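# Two-arm robot arranges flowers stem-down in a vase

## Task

Place every flower in the vase with its stem pointing downward, keeping the vase upright and leaving no stem visibly deformed; at the end, release all flowers and pull both grippers away.

## Robot and tools

Robot: two six-joint arms, left_arm and right_arm, each ending in a parallel two-finger gripper with a wrist camera mounted on it. A camera stand sits behind them.

Frames. Scene frame: origin at table-top height halfway between the nominal arm bases, +z up, +x out across the table, left_arm on the +y side (arm names do not match image sides). Actual bases: left_arm at (+0.052, +0.311, +0.014) m, quat_wxyz (+1.000, 0, 0, 0); right_arm at (-0.008, -0.241, +0.046) m, quat_wxyz (+1.000, 0, 0, -0.026), a slight yaw. Each arm reports its end_effector_position (m) and end_effector_quat_wxyz in its own base frame; fixed cameras and the table use the scene frame. Printed hand poses may be off by a few cm, more when stretched out. The fingers point along the gripper's +z and open along its y. end_effector_position is the pinch point between the pads, about 1 cm short of the fingertips.

execute_actions(actions, cameras). actions is a list of actions; each action is a table of up to 15 rows, one row per 1/30 s control step; a short table repeats its final row to fill 15 steps. Every row has 14 numbers in [-1, 1]: left_arm dx, dy, dz, rx, ry, rz, opening, then right_arm's seven in that order, always all 14. The six pose numbers are an offset, not a pose: measured from that arm's Hand target as it stood when the action began, along that Hand target's own axes; each row counts from that same start, and the next action starts afresh, so repeating an offset moves further. Scale: 1.0 = 0.6 m or 180 degrees; rx, ry, rz form a single rotation vector. opening is absolute: +1 fully open (0.094 m), -1 shut. To keep an arm still send six zeros and resend its current opening (0 means half open, not 'unchanged'). Images return only for an empty actions list or when cameras names them.

move(target, speed, blend, opening_speed, grip_force, blocking, cameras). target is one 14-number row in the same layout and scale, or a list of up to 15 such rows; every row is an offset from the Hand targets at the start of the move, not from the previous row. Grippers travel in straight lines, ignore obstacles and the other arm, all finish together, take at least 0.5 s and are cut off at 10 s. speed: top path speed in m/s, 0.002 to 2.9, default 0.25 (turning up to twice that in rad/s); one value or one per target. blend: corner rounding in m for lists, default 0 = stop at each. opening_speed: rate of opening change per second on the -1..+1 scale, at least 0.2; use it to close gently. grip_force: per-pad force limit, about 10 to 50 N, stays set until changed; lower force closes slowly. blocking=false returns after about 0.5 s while motion continues. A changed opening may pause all arms until fingers settle. The result adds a move: line: done, off_target, moving, held or fault, plus limits such as paced (pose clipped) or held (steps withheld).

wait(seconds 0 to 10) lets the scene run with commands held. stop brakes a running move. zoom_image(camera, region=[x0, y0, x1, y1] pixels, at most 504 by 504) enlarges part of a camera's latest image. read_manual returns licence text only. finished_scene(scene) ends the current scene with its number; call nothing after it.

Cameras: cam_head_left, cam_head_right, cam_high, cam_low, cam_left_wrist, cam_right_wrist, each 672x504.

Reading results. Hand target is the last commanded pose after clipping; the next offsets start there. The gripper often stops short or sags at long reach; a later command, even all zeros, re-requests it; otherwise send the remaining gap as an offset. Orientation commands are clipped to 40 degrees from the measured one each step, so check tilt after moves. Tool commands shows each gripper's current command. grip_measured uses the opening scale; empty it may read slightly wide, and when squeezing it reads below the object's width. The last Joint positions number per arm is the opening in metres. grip_effort_nm is averaged motor effort (negative = closing); it is not pad force. Joint torques follow Joint positions order; joints 1 to 3 wrap at ±28 N m. Joint velocities may be summarised as within noise. Action calls also list end_effector_position at some steps.

Gripping. Squeeze grows by about 1 N per 0.001 below first contact, then jumps to the force limit near 20 N. For stems, set a low grip_force and close slowly with opening_speed so stems are not crushed or bent. Release by commanding an opening well above grip_measured.

Avoid: collisions between the arms or grippers (a moderate one can fail the task, and the clearance check does not guard grippers or cameras), closing a gripper on the other arm's fingers, fast contacts and pressing well past a contact, knocking the vase over, dropping flowers or releasing them while moving, anything leaving the table, strain on wrist camera cables, and paths near an arm's own base (go around it). Loose objects may get brief pushes. To end pushing, command back past the gripper. Motor heat rises from holding loads, stretched poses or pushing at unreachable targets: MOTOR HOT appears at 75 °C, 90 °C folds that arm away for good, 100 °C makes it collapse. Finish with flowers upright in the vase, grippers open and withdrawn.

Each tool is called after "Emit:" as name([rows], argument=value, ...), one row to a line, values as JSON.

## Session

Emit:
execute_actions(actions=[])

Scene clock: 0.00 s.
left_arm: end_effector_position=(+0.3997, -0.0119, +0.0877) grip_measured=+1.000 grip_effort_nm=n/a end_effector_quat_wxyz=(+0.568, +0.002, +0.823, +0.019) | right_arm: end_effector_position=(+0.3612, -0.0538, +0.0842) grip_measured=+1.000 grip_effort_nm=n/a end_effector_quat_wxyz=(+0.584, +0.128, +0.799, -0.057)
Joint positions: left_arm=[-0.072 1.559 0.393 0.801 -0.096 -0.002 0.094] | right_arm=[-0.059 1.492 0.232 0.938 0.188 0.124 0.094]
Joint velocities: within noise
Joint torques (N m): no reading
Motor temperatures (°C): left_arm=[25 28 30 27 27 26 26] | right_arm=[27 33 33 32 24 25 25]
Heat: left arm: 30 °C; right arm: 33 °C.
Hand target: left_arm +0.4003, -0.0120, +0.0886; +0.567, +0.002, +0.823, +0.019 | right_arm +0.3649, -0.0542, +0.0929; +0.595, +0.129, +0.791, -0.056
Tool commands: left_gripper/opening=+1.0 right_gripper/opening=+1.0

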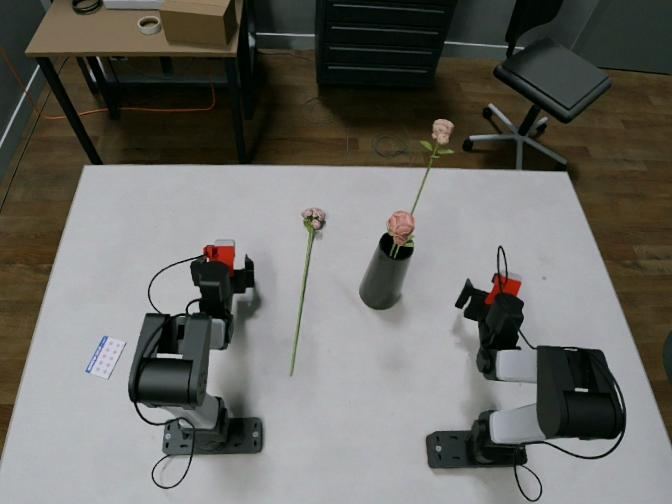

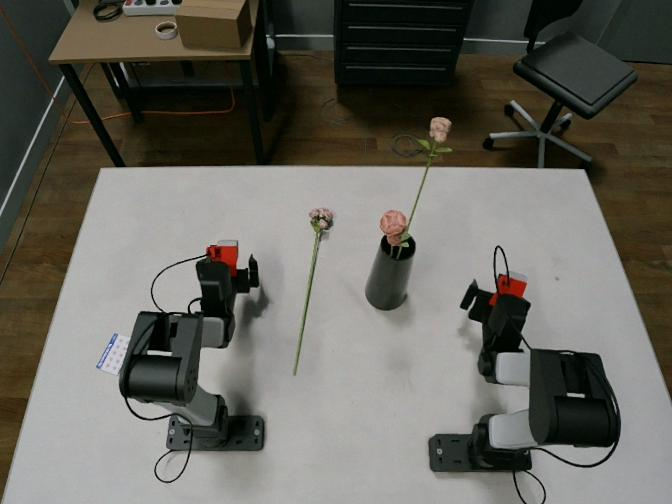

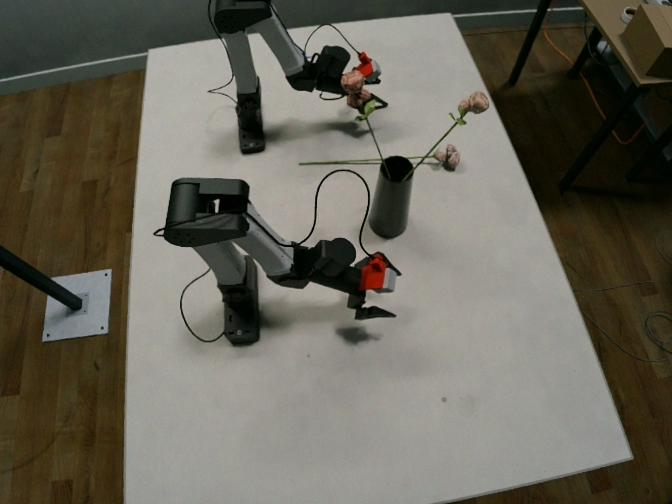

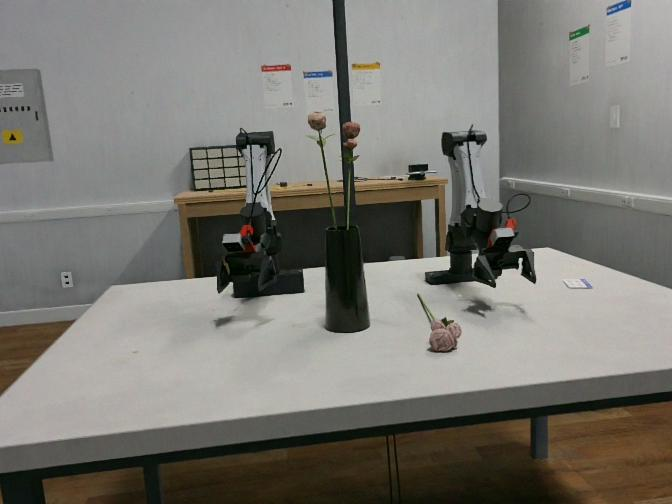

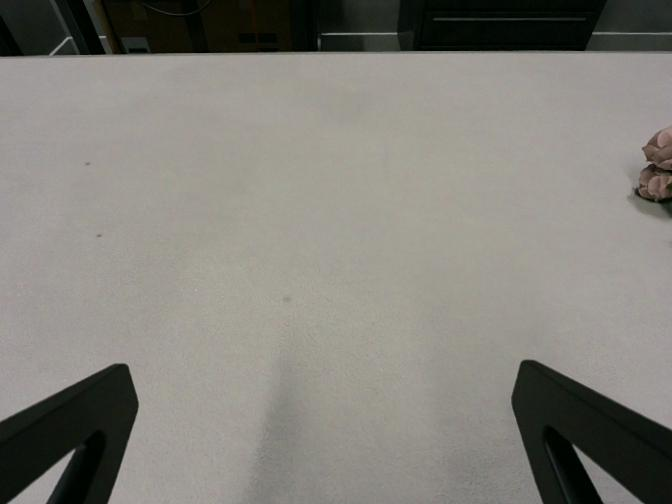

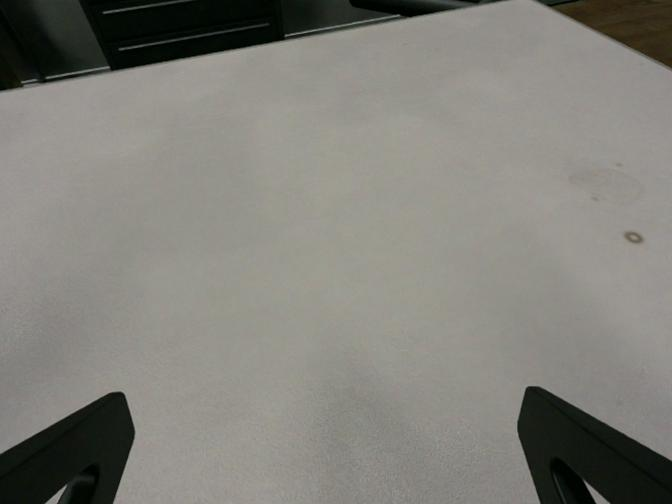

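Emit:
move(target=[-0.017,-0.327,-0.0065,0.038,0.134,0.025,0.3,0,0,0,0,0,0,1], cameras=["cam_left_wrist","cam_head_left","cam_high"])

Scene clock: 9.00 s.
left_arm: end_effector_position=(+0.3978, -0.2072, +0.0897) grip_measured=+0.302 grip_effort_nm=-0.12 end_effector_quat_wxyz=(+0.379, +0.070, +0.923, -0.010) | right_arm: end_effector_position=(+0.3612, -0.0538, +0.0842) grip_measured=+1.000 grip_effort_nm=0.01 end_effector_quat_wxyz=(+0.584, +0.128, +0.799, -0.057)
Joint positions: left_arm=[-0.614 1.724 1.056 -0.193 -0.35 -0.332 0.061] | right_arm=[-0.059 1.492 0.232 0.938 0.188 0.124 0.094]
Joint torques (N m): left_arm=[0.25 -6.37 9.65 1.86 -0.32 -0.01] | right_arm=[-0.28 -5.53 5.56 1.74 0.09 -0.09]
Heat: left arm: 32 °C; right arm: 35 °C.
Hand target: left_arm +0.4039, -0.2083, +0.0928; +0.380, +0.063, +0.923, -0.008 | right_arm +0.3649, -0.0542, +0.0929; +0.595, +0.129, +0.791, -0.056
Off the commanded pose: left_arm 0.007 m, 1 deg | right_arm 0.009 m, 2 deg.
move: done
Images, in order (width x height): cam_head_left 672x504, cam_high 672x504, cam_left_wrist 672x504.

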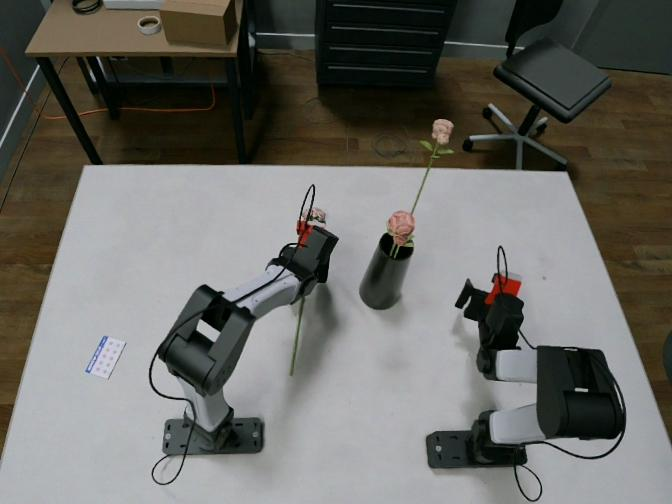

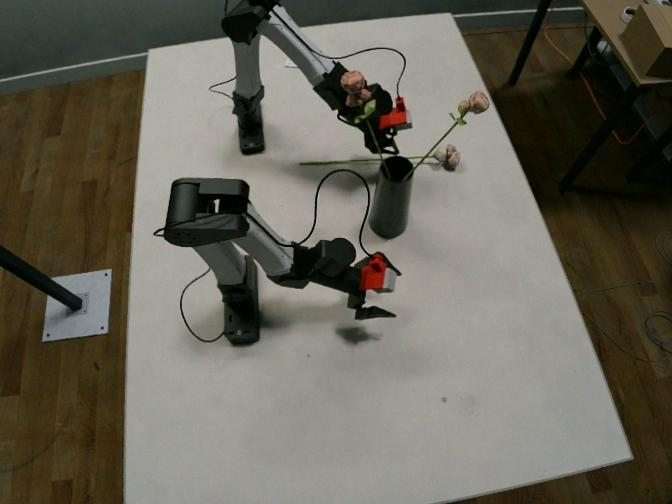

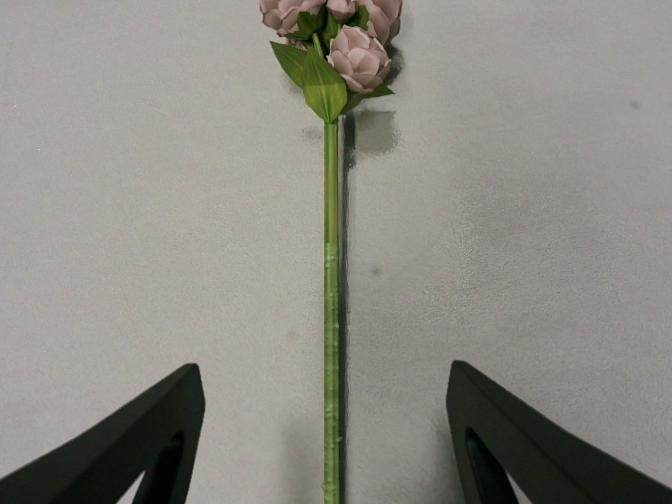

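Emit:
move([
  [0.09,0,0.09,0,0,0,0.0,0,0,0,0,0,0,1],
  [0.107,0,0.107,0,0,0,0.0,0,0,0,0,0,0,1],
], speed=[0.2,0.06], blend=[0.005,0], cameras=["cam_left_wrist","cam_low"])

Emit:
move(target=[0,0,0,0,0,0,-0.93,0,0,0,0,0,0,1], opening_speed=0.8, grip_force=[20,50], cameras=["cam_left_wrist"])

Scene clock: 12.03 s.
left_arm: end_effector_position=(+0.4080, -0.2119, +0.0159) grip_measured=+0.001 grip_effort_nm=-0.12 end_effector_quat_wxyz=(+0.392, +0.063, +0.918, -0.017) | right_arm: end_effector_position=(+0.3612, -0.0538, +0.0842) grip_measured=+1.000 grip_effort_nm=0.01 end_effector_quat_wxyz=(+0.584, +0.128, +0.799, -0.057)
Joint positions: left_arm=[-0.61 1.918 0.933 0.156 -0.353 -0.335 0.047] | right_arm=[-0.059 1.492 0.232 0.938 0.188 0.124 0.094]
Joint torques (N m): left_arm=[0.55 -6.83 4.45 2.16 -0.23 0.06] | right_arm=[-0.28 -5.53 5.56 1.75 0.1 -0.09]
Heat: left arm: 32 °C; right arm: 35 °C.
Hand target: left_arm +0.4037, -0.2053, +0.0020; +0.380, +0.063, +0.923, -0.008 | right_arm +0.3649, -0.0542, +0.0929; +0.595, +0.129, +0.791, -0.056
Off the commanded pose: left_arm 0.016 m, 2 deg | right_arm 0.009 m, 2 deg.
move: off_target (left_arm)
Images, in order (width x height): cam_low 672x504, cam_left_wrist 672x504.

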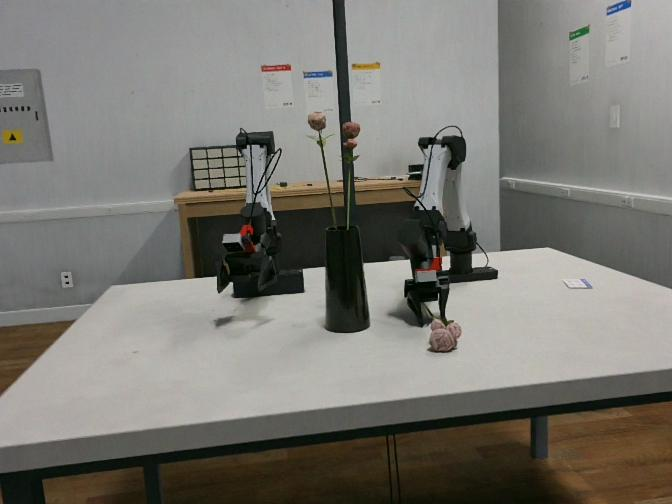

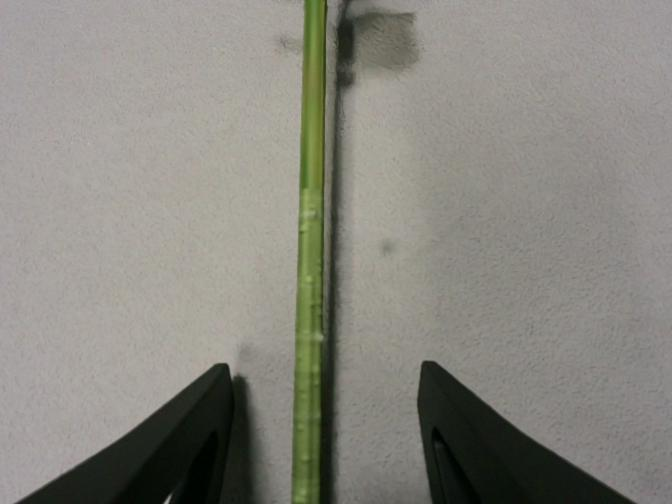

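Scene clock: 15.43 s.
left_arm: end_effector_position=(+0.4080, -0.2119, +0.0158) grip_measured=-0.849 grip_effort_nm=-0.50 end_effector_quat_wxyz=(+0.392, +0.063, +0.918, -0.017) | right_arm: end_effector_position=(+0.3612, -0.0538, +0.0842) grip_measured=+1.000 grip_effort_nm=0.01 end_effector_quat_wxyz=(+0.584, +0.128, +0.799, -0.057)
Joint positions: left_arm=[-0.61 1.919 0.933 0.157 -0.353 -0.335 0.007] | right_arm=[-0.059 1.492 0.232 0.938 0.188 0.124 0.094]
Joint torques (N m): left_arm=[0.54 -6.89 4.44 2.15 -0.23 0.06] | right_arm=[-0.29 -5.52 5.56 1.75 0.09 -0.09]
Heat: left arm: 32 °C; right arm: 36 °C.
Hand target: left_arm +0.4037, -0.2053, +0.0021; +0.380, +0.063, +0.923, -0.008 | right_arm +0.3649, -0.0542, +0.0929; +0.595, +0.129, +0.791, -0.056
Off the commanded pose: left_arm 0.016 m, 2 deg | right_arm 0.009 m, 2 deg.
grip_force (N): 20, 50
move: off_target (left_arm)
Images, in order (width x height): cam_left_wrist 672x504.

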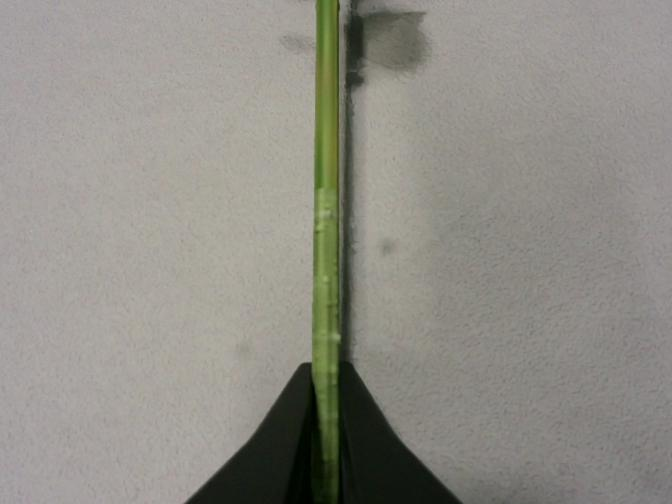

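Emit:
move([
  [-0.258,0.052,-0.326,0,-0.25,0,-0.93,0,0,0,0,0,0,1],
  [-0.566,-0.046,-0.773,0.409,-0.437,0,-0.93,0,0,0,0,0,0,1],
], blend=[0.05,0], speed=0.3, cameras=["cam_head_left","cam_head_right","cam_high","cam_low","cam_left_wrist"])

Scene clock: 24.40 s.
left_arm: end_effector_position=(+0.3166, -0.2412, +0.5610) grip_measured=-0.850 grip_effort_nm=-0.52 end_effector_quat_wxyz=(+0.731, +0.237, +0.329, -0.550) | right_arm: end_effector_position=(+0.3612, -0.0538, +0.0842) grip_measured=+1.000 grip_effort_nm=0.01 end_effector_quat_wxyz=(+0.584, +0.128, +0.799, -0.057)
Joint positions: left_arm=[-0.401 1.522 1.309 1.165 0.601 -0.691 0.007] | right_arm=[-0.059 1.492 0.232 0.938 0.188 0.124 0.094]
Joint torques (N m): left_arm=[-0.06 -4.83 9.61 1.4 -0.24 0] | right_arm=[-0.28 -5.53 5.56 1.74 0.1 -0.09]
Motor temperatures (°C): left_arm=[25 31 33 32 27 26 26] | right_arm=[27 35 35 36 24 25 25]
Heat: left arm: 33 °C; right arm: 36 °C.
Hand target: left_arm +0.3142, -0.2415, +0.5693; +0.733, +0.243, +0.316, -0.551 | right_arm +0.3649, -0.0542, +0.0929; +0.595, +0.129, +0.791, -0.056
Off the commanded pose: left_arm 0.009 m, 2 deg | right_arm 0.009 m, 2 deg.
grip_force (N): 20, 50
move: done
Images, in order (width x height): cam_head_left 672x504, cam_head_right 672x504, cam_high 672x504, cam_low 672x504, cam_left_wrist 672x504.

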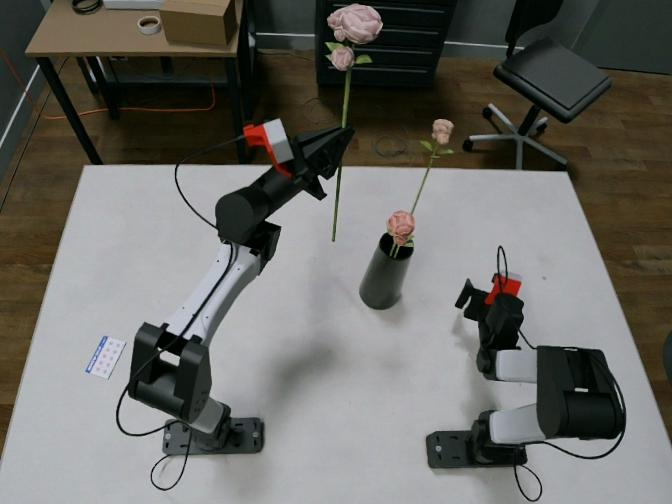

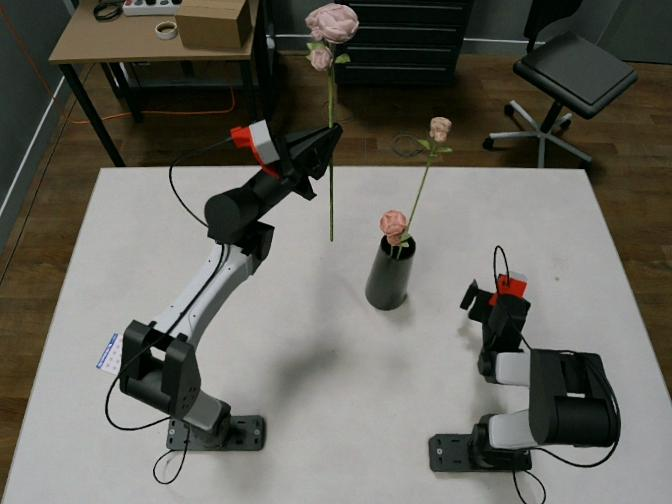

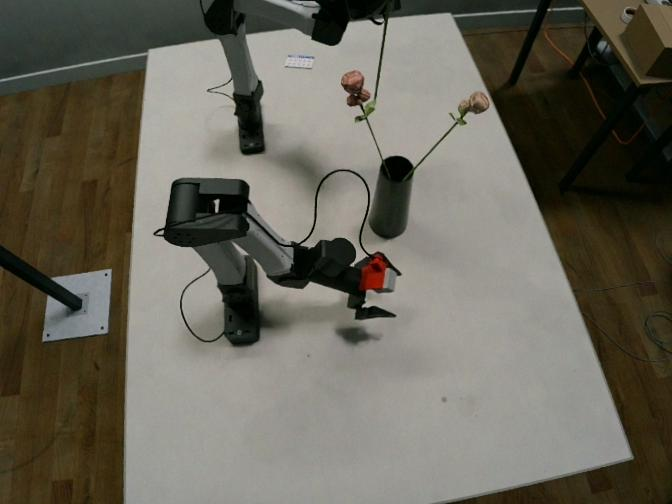

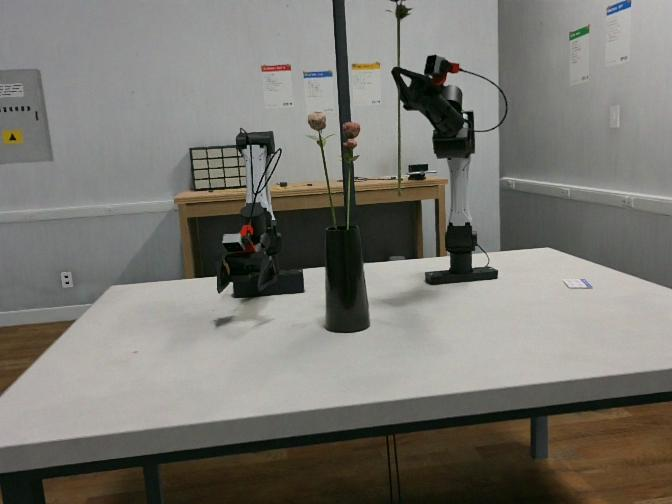

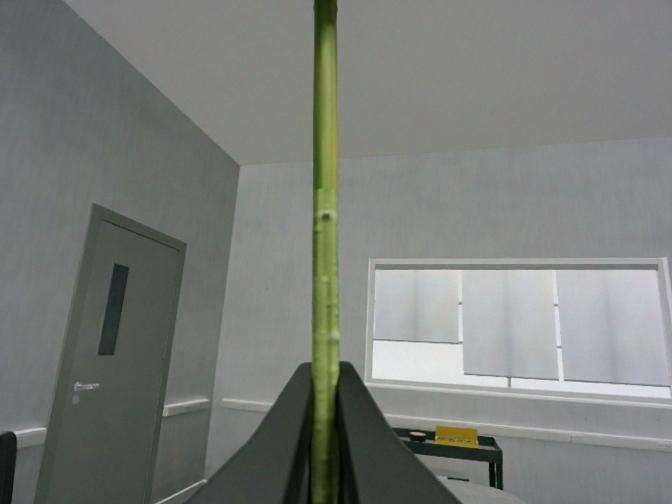

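Emit:
move(target=[0.135,-0.046,0.135,0,0,0,-0.93,0,0,0,0,0,0,1], speed=0.15, cameras=["cam_head_left","cam_head_right","cam_high","cam_low"])

Emit:
zoom_image(camera="cam_head_left", region=[320, 180, 470, 310])

Emit:
zoom_image(camera="cam_high", region=[310, 60, 480, 240])

Emit:
zoom_image(camera="cam_low", region=[260, 140, 420, 260])

Scene clock: 29.10 s.
left_arm: end_effector_position=(+0.3158, -0.3585, +0.5594) grip_measured=-0.850 grip_effort_nm=-0.52 end_effector_quat_wxyz=(+0.727, +0.246, +0.320, -0.556) | right_arm: end_effector_position=(+0.3612, -0.0538, +0.0842) grip_measured=+1.000 grip_effort_nm=0.01 end_effector_quat_wxyz=(+0.584, +0.128, +0.799, -0.057)
Joint positions: left_arm=[-0.693 1.746 1.558 1.029 0.44 -0.442 0.007] | right_arm=[-0.059 1.492 0.232 0.938 0.188 0.124 0.094]
Joint torques (N m): left_arm=[0.08 -6.9 9.89 1.46 -0.33 0.13] | right_arm=[-0.27 -5.52 5.57 1.75 0.09 -0.09]
Heat: left arm: 34 °C; right arm: 37 °C.
Hand target: left_arm +0.3190, -0.3590, +0.5654; +0.733, +0.243, +0.315, -0.551 | right_arm +0.3649, -0.0542, +0.0929; +0.595, +0.129, +0.791, -0.056
Off the commanded pose: left_arm 0.007 m, 1 deg | right_arm 0.009 m, 2 deg.
grip_force (N): 20, 50
move: done
Images, in order (width x height): cam_head_left 672x504, cam_head_right 672x504, cam_high 672x504, cam_low 672x504.

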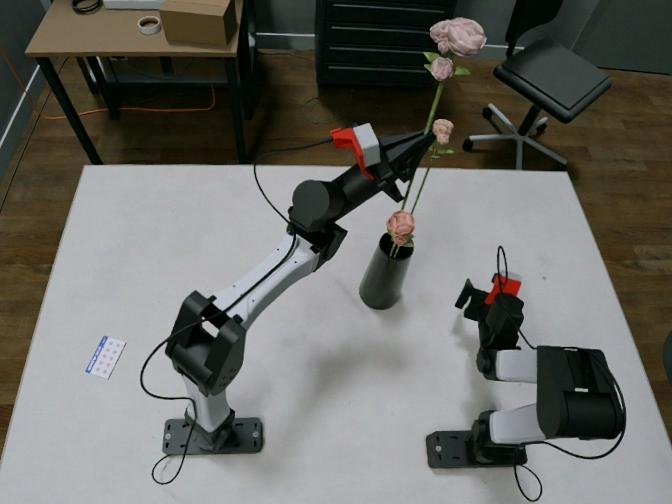

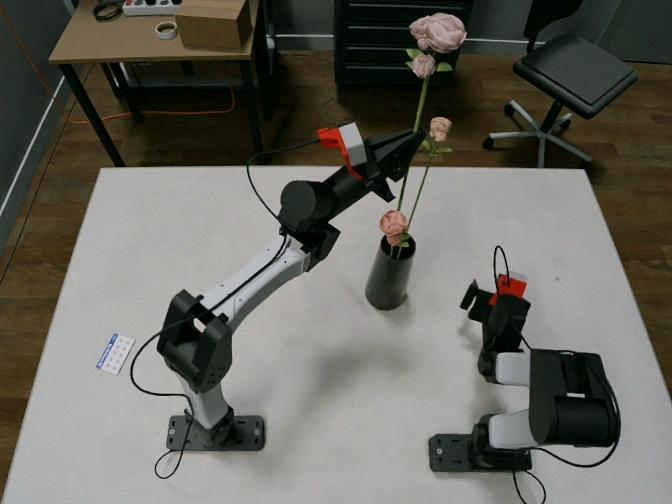

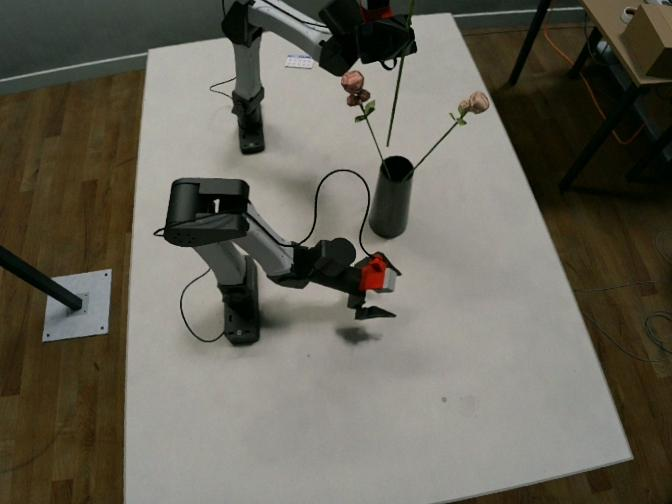

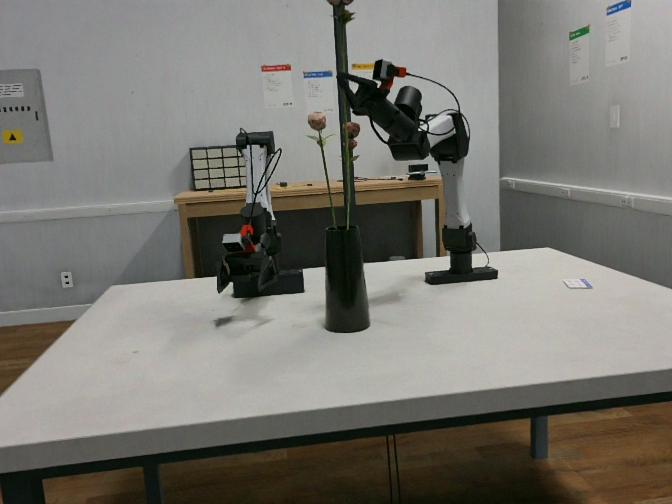

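Scaled by 3.360 from the camera's 672x504 image, which has a finer 960x720 frame.

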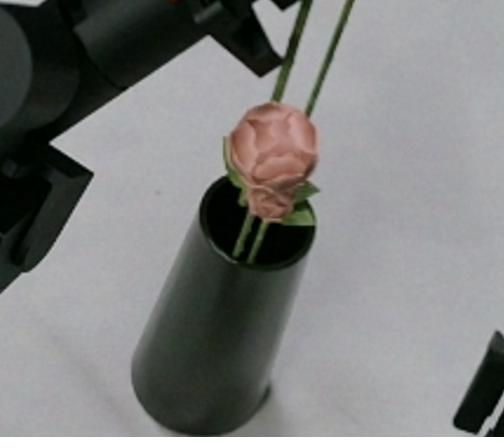

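Scaled by 2.800 from the camera's 672x504 image, which has a finer 960x720 frame.

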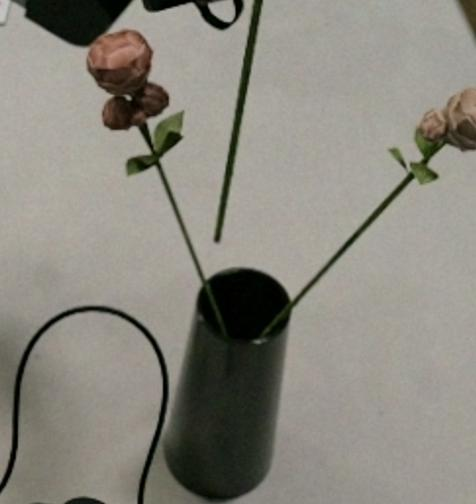

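Scaled by 3.150 from the camera's 672x504 image, which has a finer 960x720 frame.

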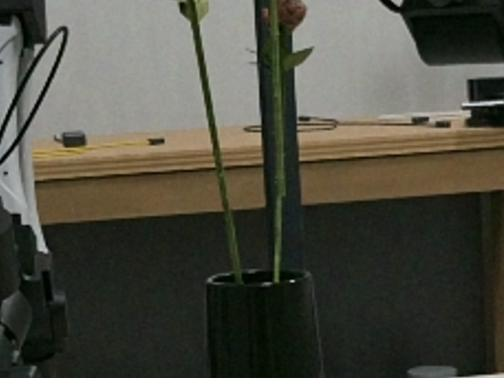

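Emit:
move(target=[0.044,0.0255,-0.015,0,0,0,-0.93,0,0,0,0,0,0,1], speed=0.1, cameras=["cam_head_right","cam_high","cam_low"])

Emit:
zoom_image(camera="cam_head_right", region=[320, 180, 470, 310])

Emit:
zoom_image(camera="cam_high", region=[310, 60, 480, 240])

Emit:
zoom_image(camera="cam_low", region=[260, 140, 420, 260])

Scene clock: 35.00 s.
left_arm: end_effector_position=(+0.3353, -0.3673, +0.5366) grip_measured=-0.850 grip_effort_nm=-0.52 end_effector_quat_wxyz=(+0.730, +0.244, +0.323, -0.551) | right_arm: end_effector_position=(+0.3612, -0.0538, +0.0842) grip_measured=+1.000 grip_effort_nm=0.01 end_effector_quat_wxyz=(+0.584, +0.128, +0.799, -0.057)
Joint positions: left_arm=[-0.682 1.818 1.558 1.096 0.439 -0.441 0.007] | right_arm=[-0.059 1.492 0.232 0.938 0.188 0.124 0.094]
Joint torques (N m): left_arm=[0.43 -7.66 8.7 1.7 -0.2 0.02] | right_arm=[-0.27 -5.52 5.53 1.74 0.1 -0.09]
Heat: left arm: 35 °C; right arm: 37 °C.
Hand target: left_arm +0.3371, -0.3659, +0.5400; +0.733, +0.243, +0.316, -0.551 | right_arm +0.3649, -0.0542, +0.0929; +0.595, +0.129, +0.791, -0.056
Off the commanded pose: left_arm 0.004 m, 1 deg | right_arm 0.009 m, 2 deg.
grip_force (N): 20, 50
move: done
Images, in order (width x height): cam_head_right 672x504, cam_high 672x504, cam_low 672x504.

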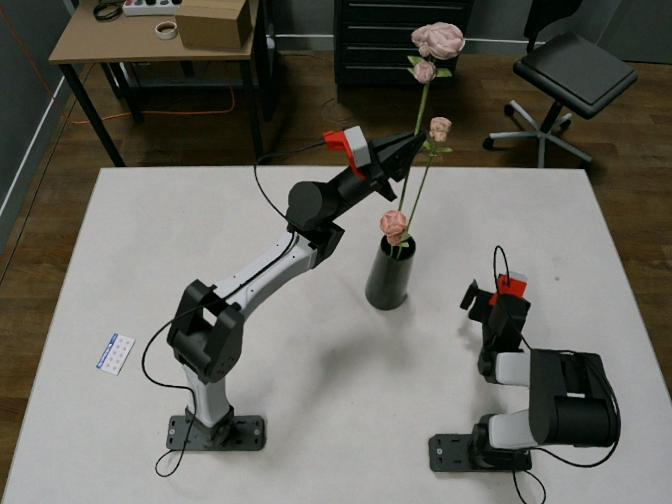

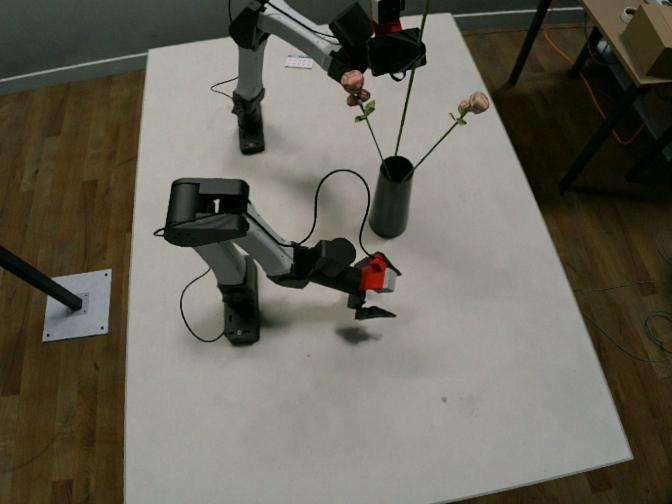

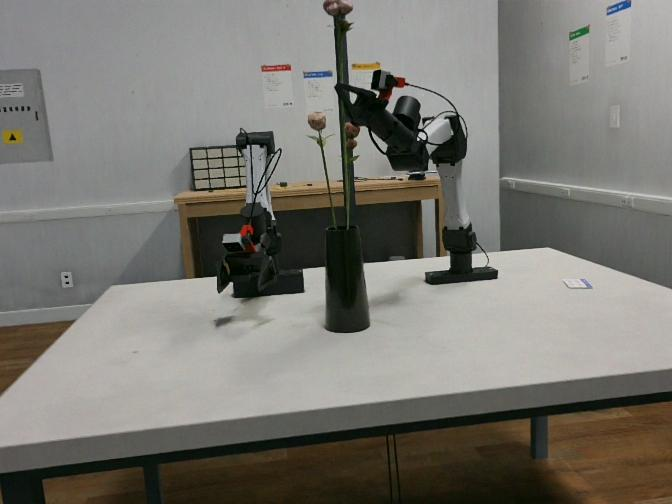

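Scaled by 3.360 from the camera's 672x504 image, which has a finer 960x720 frame.

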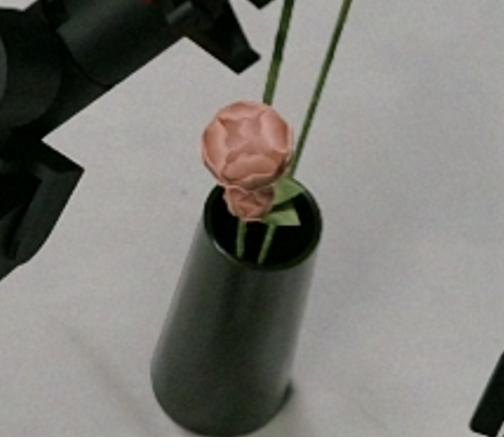

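Scaled by 2.800 from the camera's 672x504 image, which has a finer 960x720 frame.

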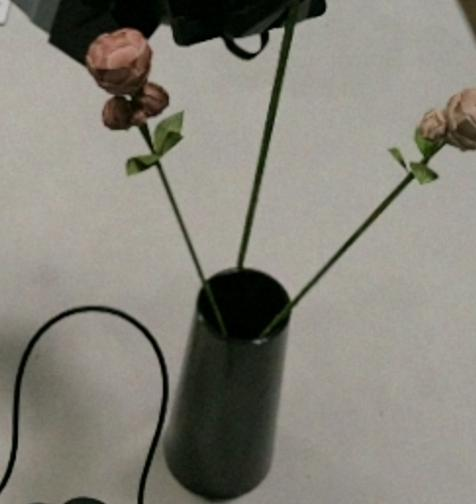

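Scaled by 3.150 from the camera's 672x504 image, which has a finer 960x720 frame.

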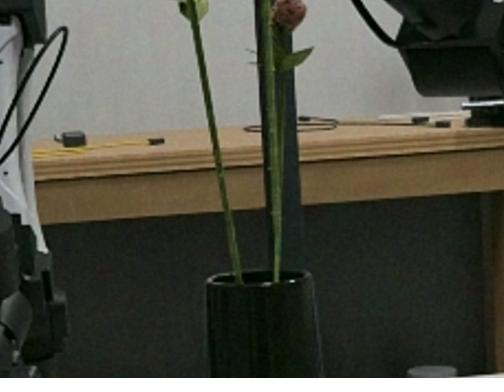

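Emit:
move([
  [0.0145,0,0.0145,0,0,0,-0.93,0,0,0,0,0,0,1],
  [0.056,0,-0.027,0,0,0,-0.93,0,0,0,0,0,0,1],
], speed=0.1, cameras=["cam_high"])

Emit:
zoom_image(camera="cam_high", region=[310, 60, 480, 240])

Scene clock: 38.43 s.
left_arm: end_effector_position=(+0.3369, -0.3729, +0.5142) grip_measured=-0.850 grip_effort_nm=-0.52 end_effector_quat_wxyz=(+0.734, +0.244, +0.310, -0.553) | right_arm: end_effector_position=(+0.3612, -0.0538, +0.0842) grip_measured=+1.000 grip_effort_nm=0.01 end_effector_quat_wxyz=(+0.584, +0.128, +0.799, -0.057)
Joint positions: left_arm=[-0.689 1.863 1.511 1.218 0.437 -0.44 0.007] | right_arm=[-0.059 1.492 0.232 0.938 0.188 0.124 0.094]
Joint torques (N m): left_arm=[-0.27 -7.98 5.82 1.65 -0.31 0.13] | right_arm=[-0.29 -5.52 5.57 1.75 0.09 -0.1]
Heat: left arm: 35 °C; right arm: 37 °C.
Hand target: left_arm +0.3404, -0.3765, +0.5044; +0.733, +0.243, +0.316, -0.551 | right_arm +0.3649, -0.0542, +0.0929; +0.595, +0.129, +0.791, -0.056
Off the commanded pose: left_arm 0.011 m, 1 deg | right_arm 0.009 m, 2 deg.
grip_force (N): 20, 50
move: off_target (left_arm)
Images, in order (width x height): cam_high 672x504.

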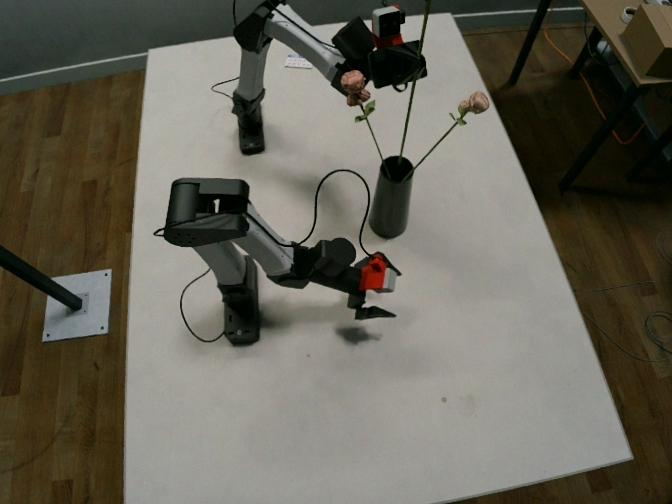

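Scaled by 2.800 from the camera's 672x504 image, which has a finer 960x720 frame.

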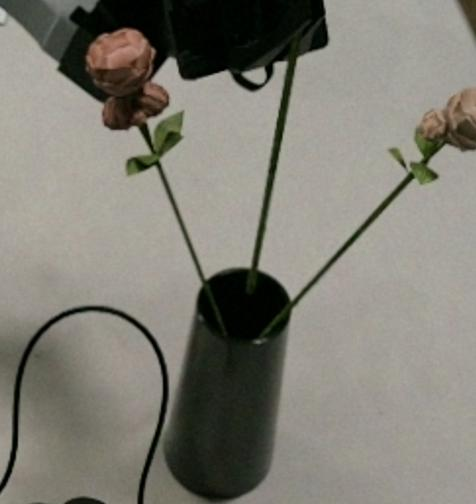

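Emit:
move(target=[0.226,0,-0.226,0,0,0,-0.93,0,0,0,0,0,0,1], speed=0.1, cameras=["cam_high","cam_low","cam_head_left"])

Scene clock: 42.23 s.
left_arm: end_effector_position=(+0.3443, -0.3755, +0.3132) grip_measured=-0.850 grip_effort_nm=-0.52 end_effector_quat_wxyz=(+0.689, +0.277, +0.431, -0.513) | right_arm: end_effector_position=(+0.3612, -0.0538, +0.0842) grip_measured=+1.000 grip_effort_nm=0.01 end_effector_quat_wxyz=(+0.584, +0.128, +0.799, -0.057)
Joint positions: left_arm=[-0.674 1.959 0.996 1.523 0.467 -0.345 0.007] | right_arm=[-0.059 1.492 0.232 0.938 0.188 0.124 0.094]
Joint torques (N m): left_arm=[0.54 -7.97 4.66 2.81 -0.04 0.14] | right_arm=[-0.29 -5.53 5.57 1.75 0.09 -0.09]
Heat: left arm: 35 °C; right arm: 38 °C.
Hand target: left_arm +0.3402, -0.3698, +0.3128; +0.733, +0.243, +0.316, -0.551 | right_arm +0.3649, -0.0542, +0.0929; +0.595, +0.129, +0.791, -0.056
Off the commanded pose: left_arm 0.007 m, 15 deg | right_arm 0.009 m, 2 deg.
joint sent to its limit (left arm) — joint 4 (wrist pitch), upper limit. The joint targets are off in orientation, not in position.
grip_force (N): 20, 50
move: off_target (left_arm)
Images, in order (width x height): cam_head_left 672x504, cam_high 672x504, cam_low 672x504.

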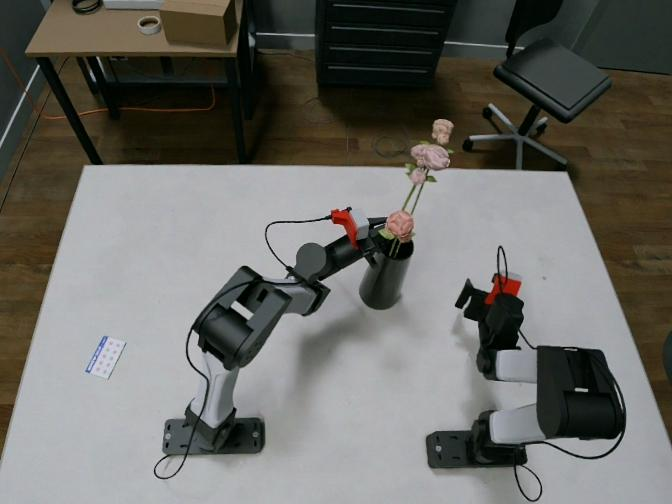

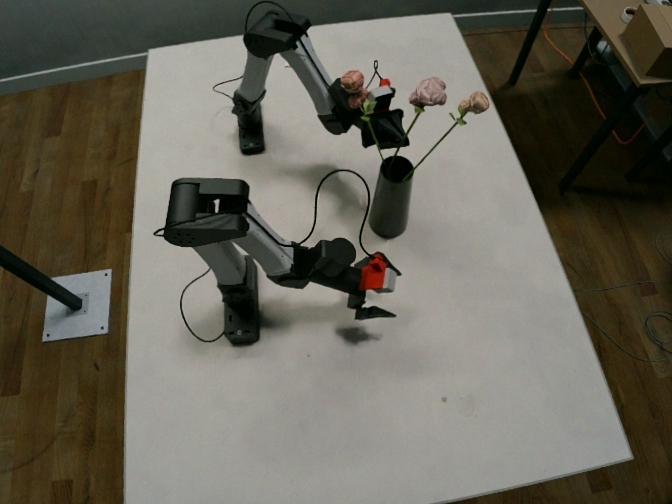

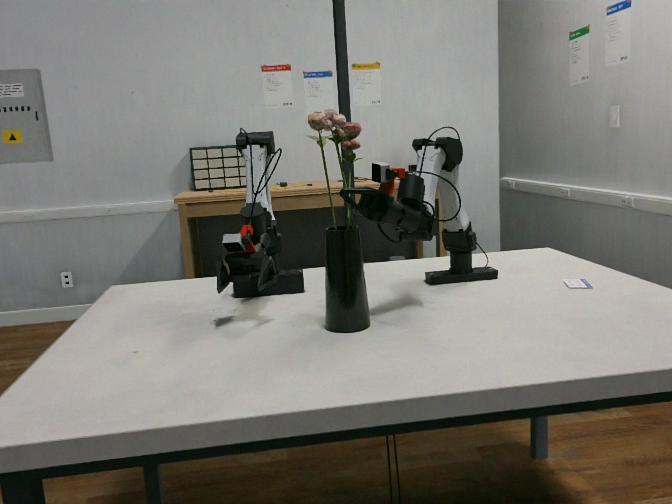

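Emit:
move(target=[0,0,0,0,0,0,-0.4,0,0,0,0,0,0,1], opening_speed=0.6)

Emit:
move(target=[0,0,-0.25,0,0,0,-0.4,0,0,0,0,0,0,1], speed=0.15, cameras=["cam_high","cam_low"])

Scene clock: 44.27 s.
left_arm: end_effector_position=(+0.3436, -0.3758, +0.3130) grip_measured=-0.402 grip_effort_nm=0.05 end_effector_quat_wxyz=(+0.688, +0.279, +0.430, -0.514) | right_arm: end_effector_position=(+0.3612, -0.0538, +0.0842) grip_measured=+1.000 grip_effort_nm=0.01 end_effector_quat_wxyz=(+0.584, +0.128, +0.799, -0.057)
Joint positions: left_arm=[-0.674 1.959 0.996 1.523 0.471 -0.345 0.028] | right_arm=[-0.059 1.492 0.232 0.938 0.188 0.124 0.094]
Joint torques (N m): left_arm=[0.66 -7.97 4.67 2.83 -0.08 0.13] | right_arm=[-0.29 -5.5 5.56 1.74 0.1 -0.1]
Heat: left arm: 35 °C; right arm: 38 °C.
Hand target: left_arm +0.3402, -0.3698, +0.3128; +0.733, +0.243, +0.316, -0.551 | right_arm +0.3649, -0.0542, +0.0929; +0.595, +0.129, +0.791, -0.056
Off the commanded pose: left_arm 0.007 m, 15 deg | right_arm 0.009 m, 2 deg.
joint sent to its limit (left arm) — joint 4 (wrist pitch), upper limit. The joint targets are off in orientation, not in position.
grip_force (N): 20, 50
move: off_target (left_arm)

Scene clock: 46.30 s.
left_arm: end_effector_position=(+0.3159, -0.2683, +0.1920) grip_measured=-0.402 grip_effort_nm=0.04 end_effector_quat_wxyz=(+0.605, +0.335, +0.557, -0.460) | right_arm: end_effector_position=(+0.3612, -0.0538, +0.0842) grip_measured=+1.000 grip_effort_nm=0.01 end_effector_quat_wxyz=(+0.584, +0.128, +0.799, -0.057)
Joint positions: left_arm=[-0.407 1.803 0.495 1.525 0.773 -0.261 0.028] | right_arm=[-0.059 1.492 0.232 0.938 0.188 0.124 0.094]
Joint torques (N m): left_arm=[0.51 -8.01 4.14 3.08 0 0.15] | right_arm=[-0.29 -5.5 5.53 1.75 0.09 -0.09]
Heat: left arm: 35 °C; right arm: 38 °C.
Hand target: left_arm +0.3108, -0.2643, +0.2104; +0.733, +0.243, +0.315, -0.551 | right_arm +0.3649, -0.0542, +0.0929; +0.595, +0.129, +0.791, -0.056
Off the commanded pose: left_arm 0.019 m, 35 deg | right_arm 0.009 m, 2 deg.
joint sent to its limit (left arm) — joint 4 (wrist pitch), upper limit. The joint targets are off in orientation, not in position.
grip_force (N): 20, 50
move: off_target (left_arm)
Images, in order (width x height): cam_high 672x504, cam_low 672x504.

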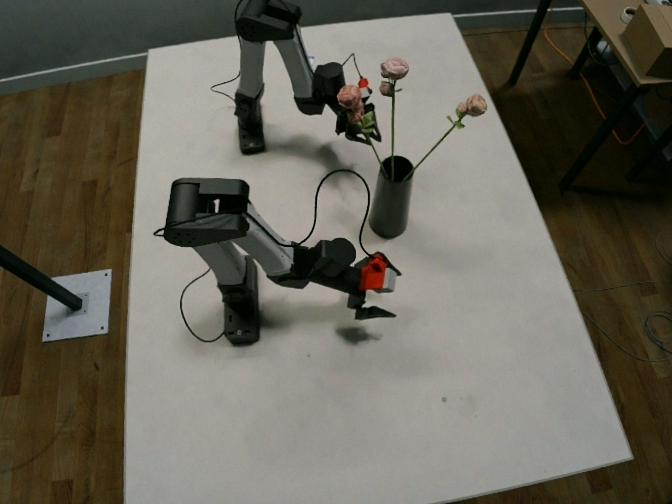

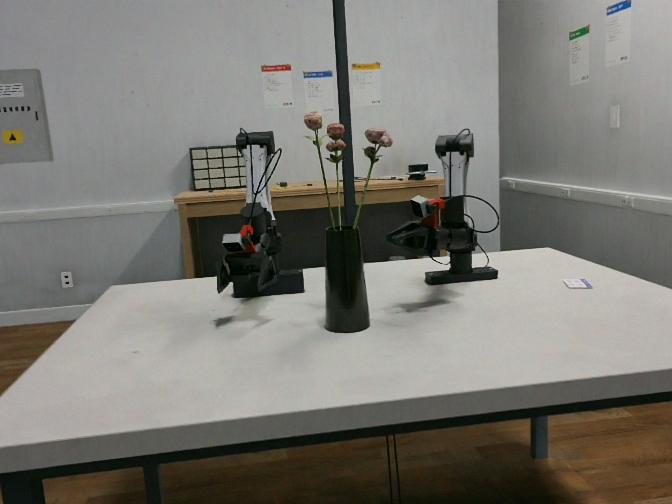

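Emit:
finished_scene(scene=1)

The scene is finished: the task was done.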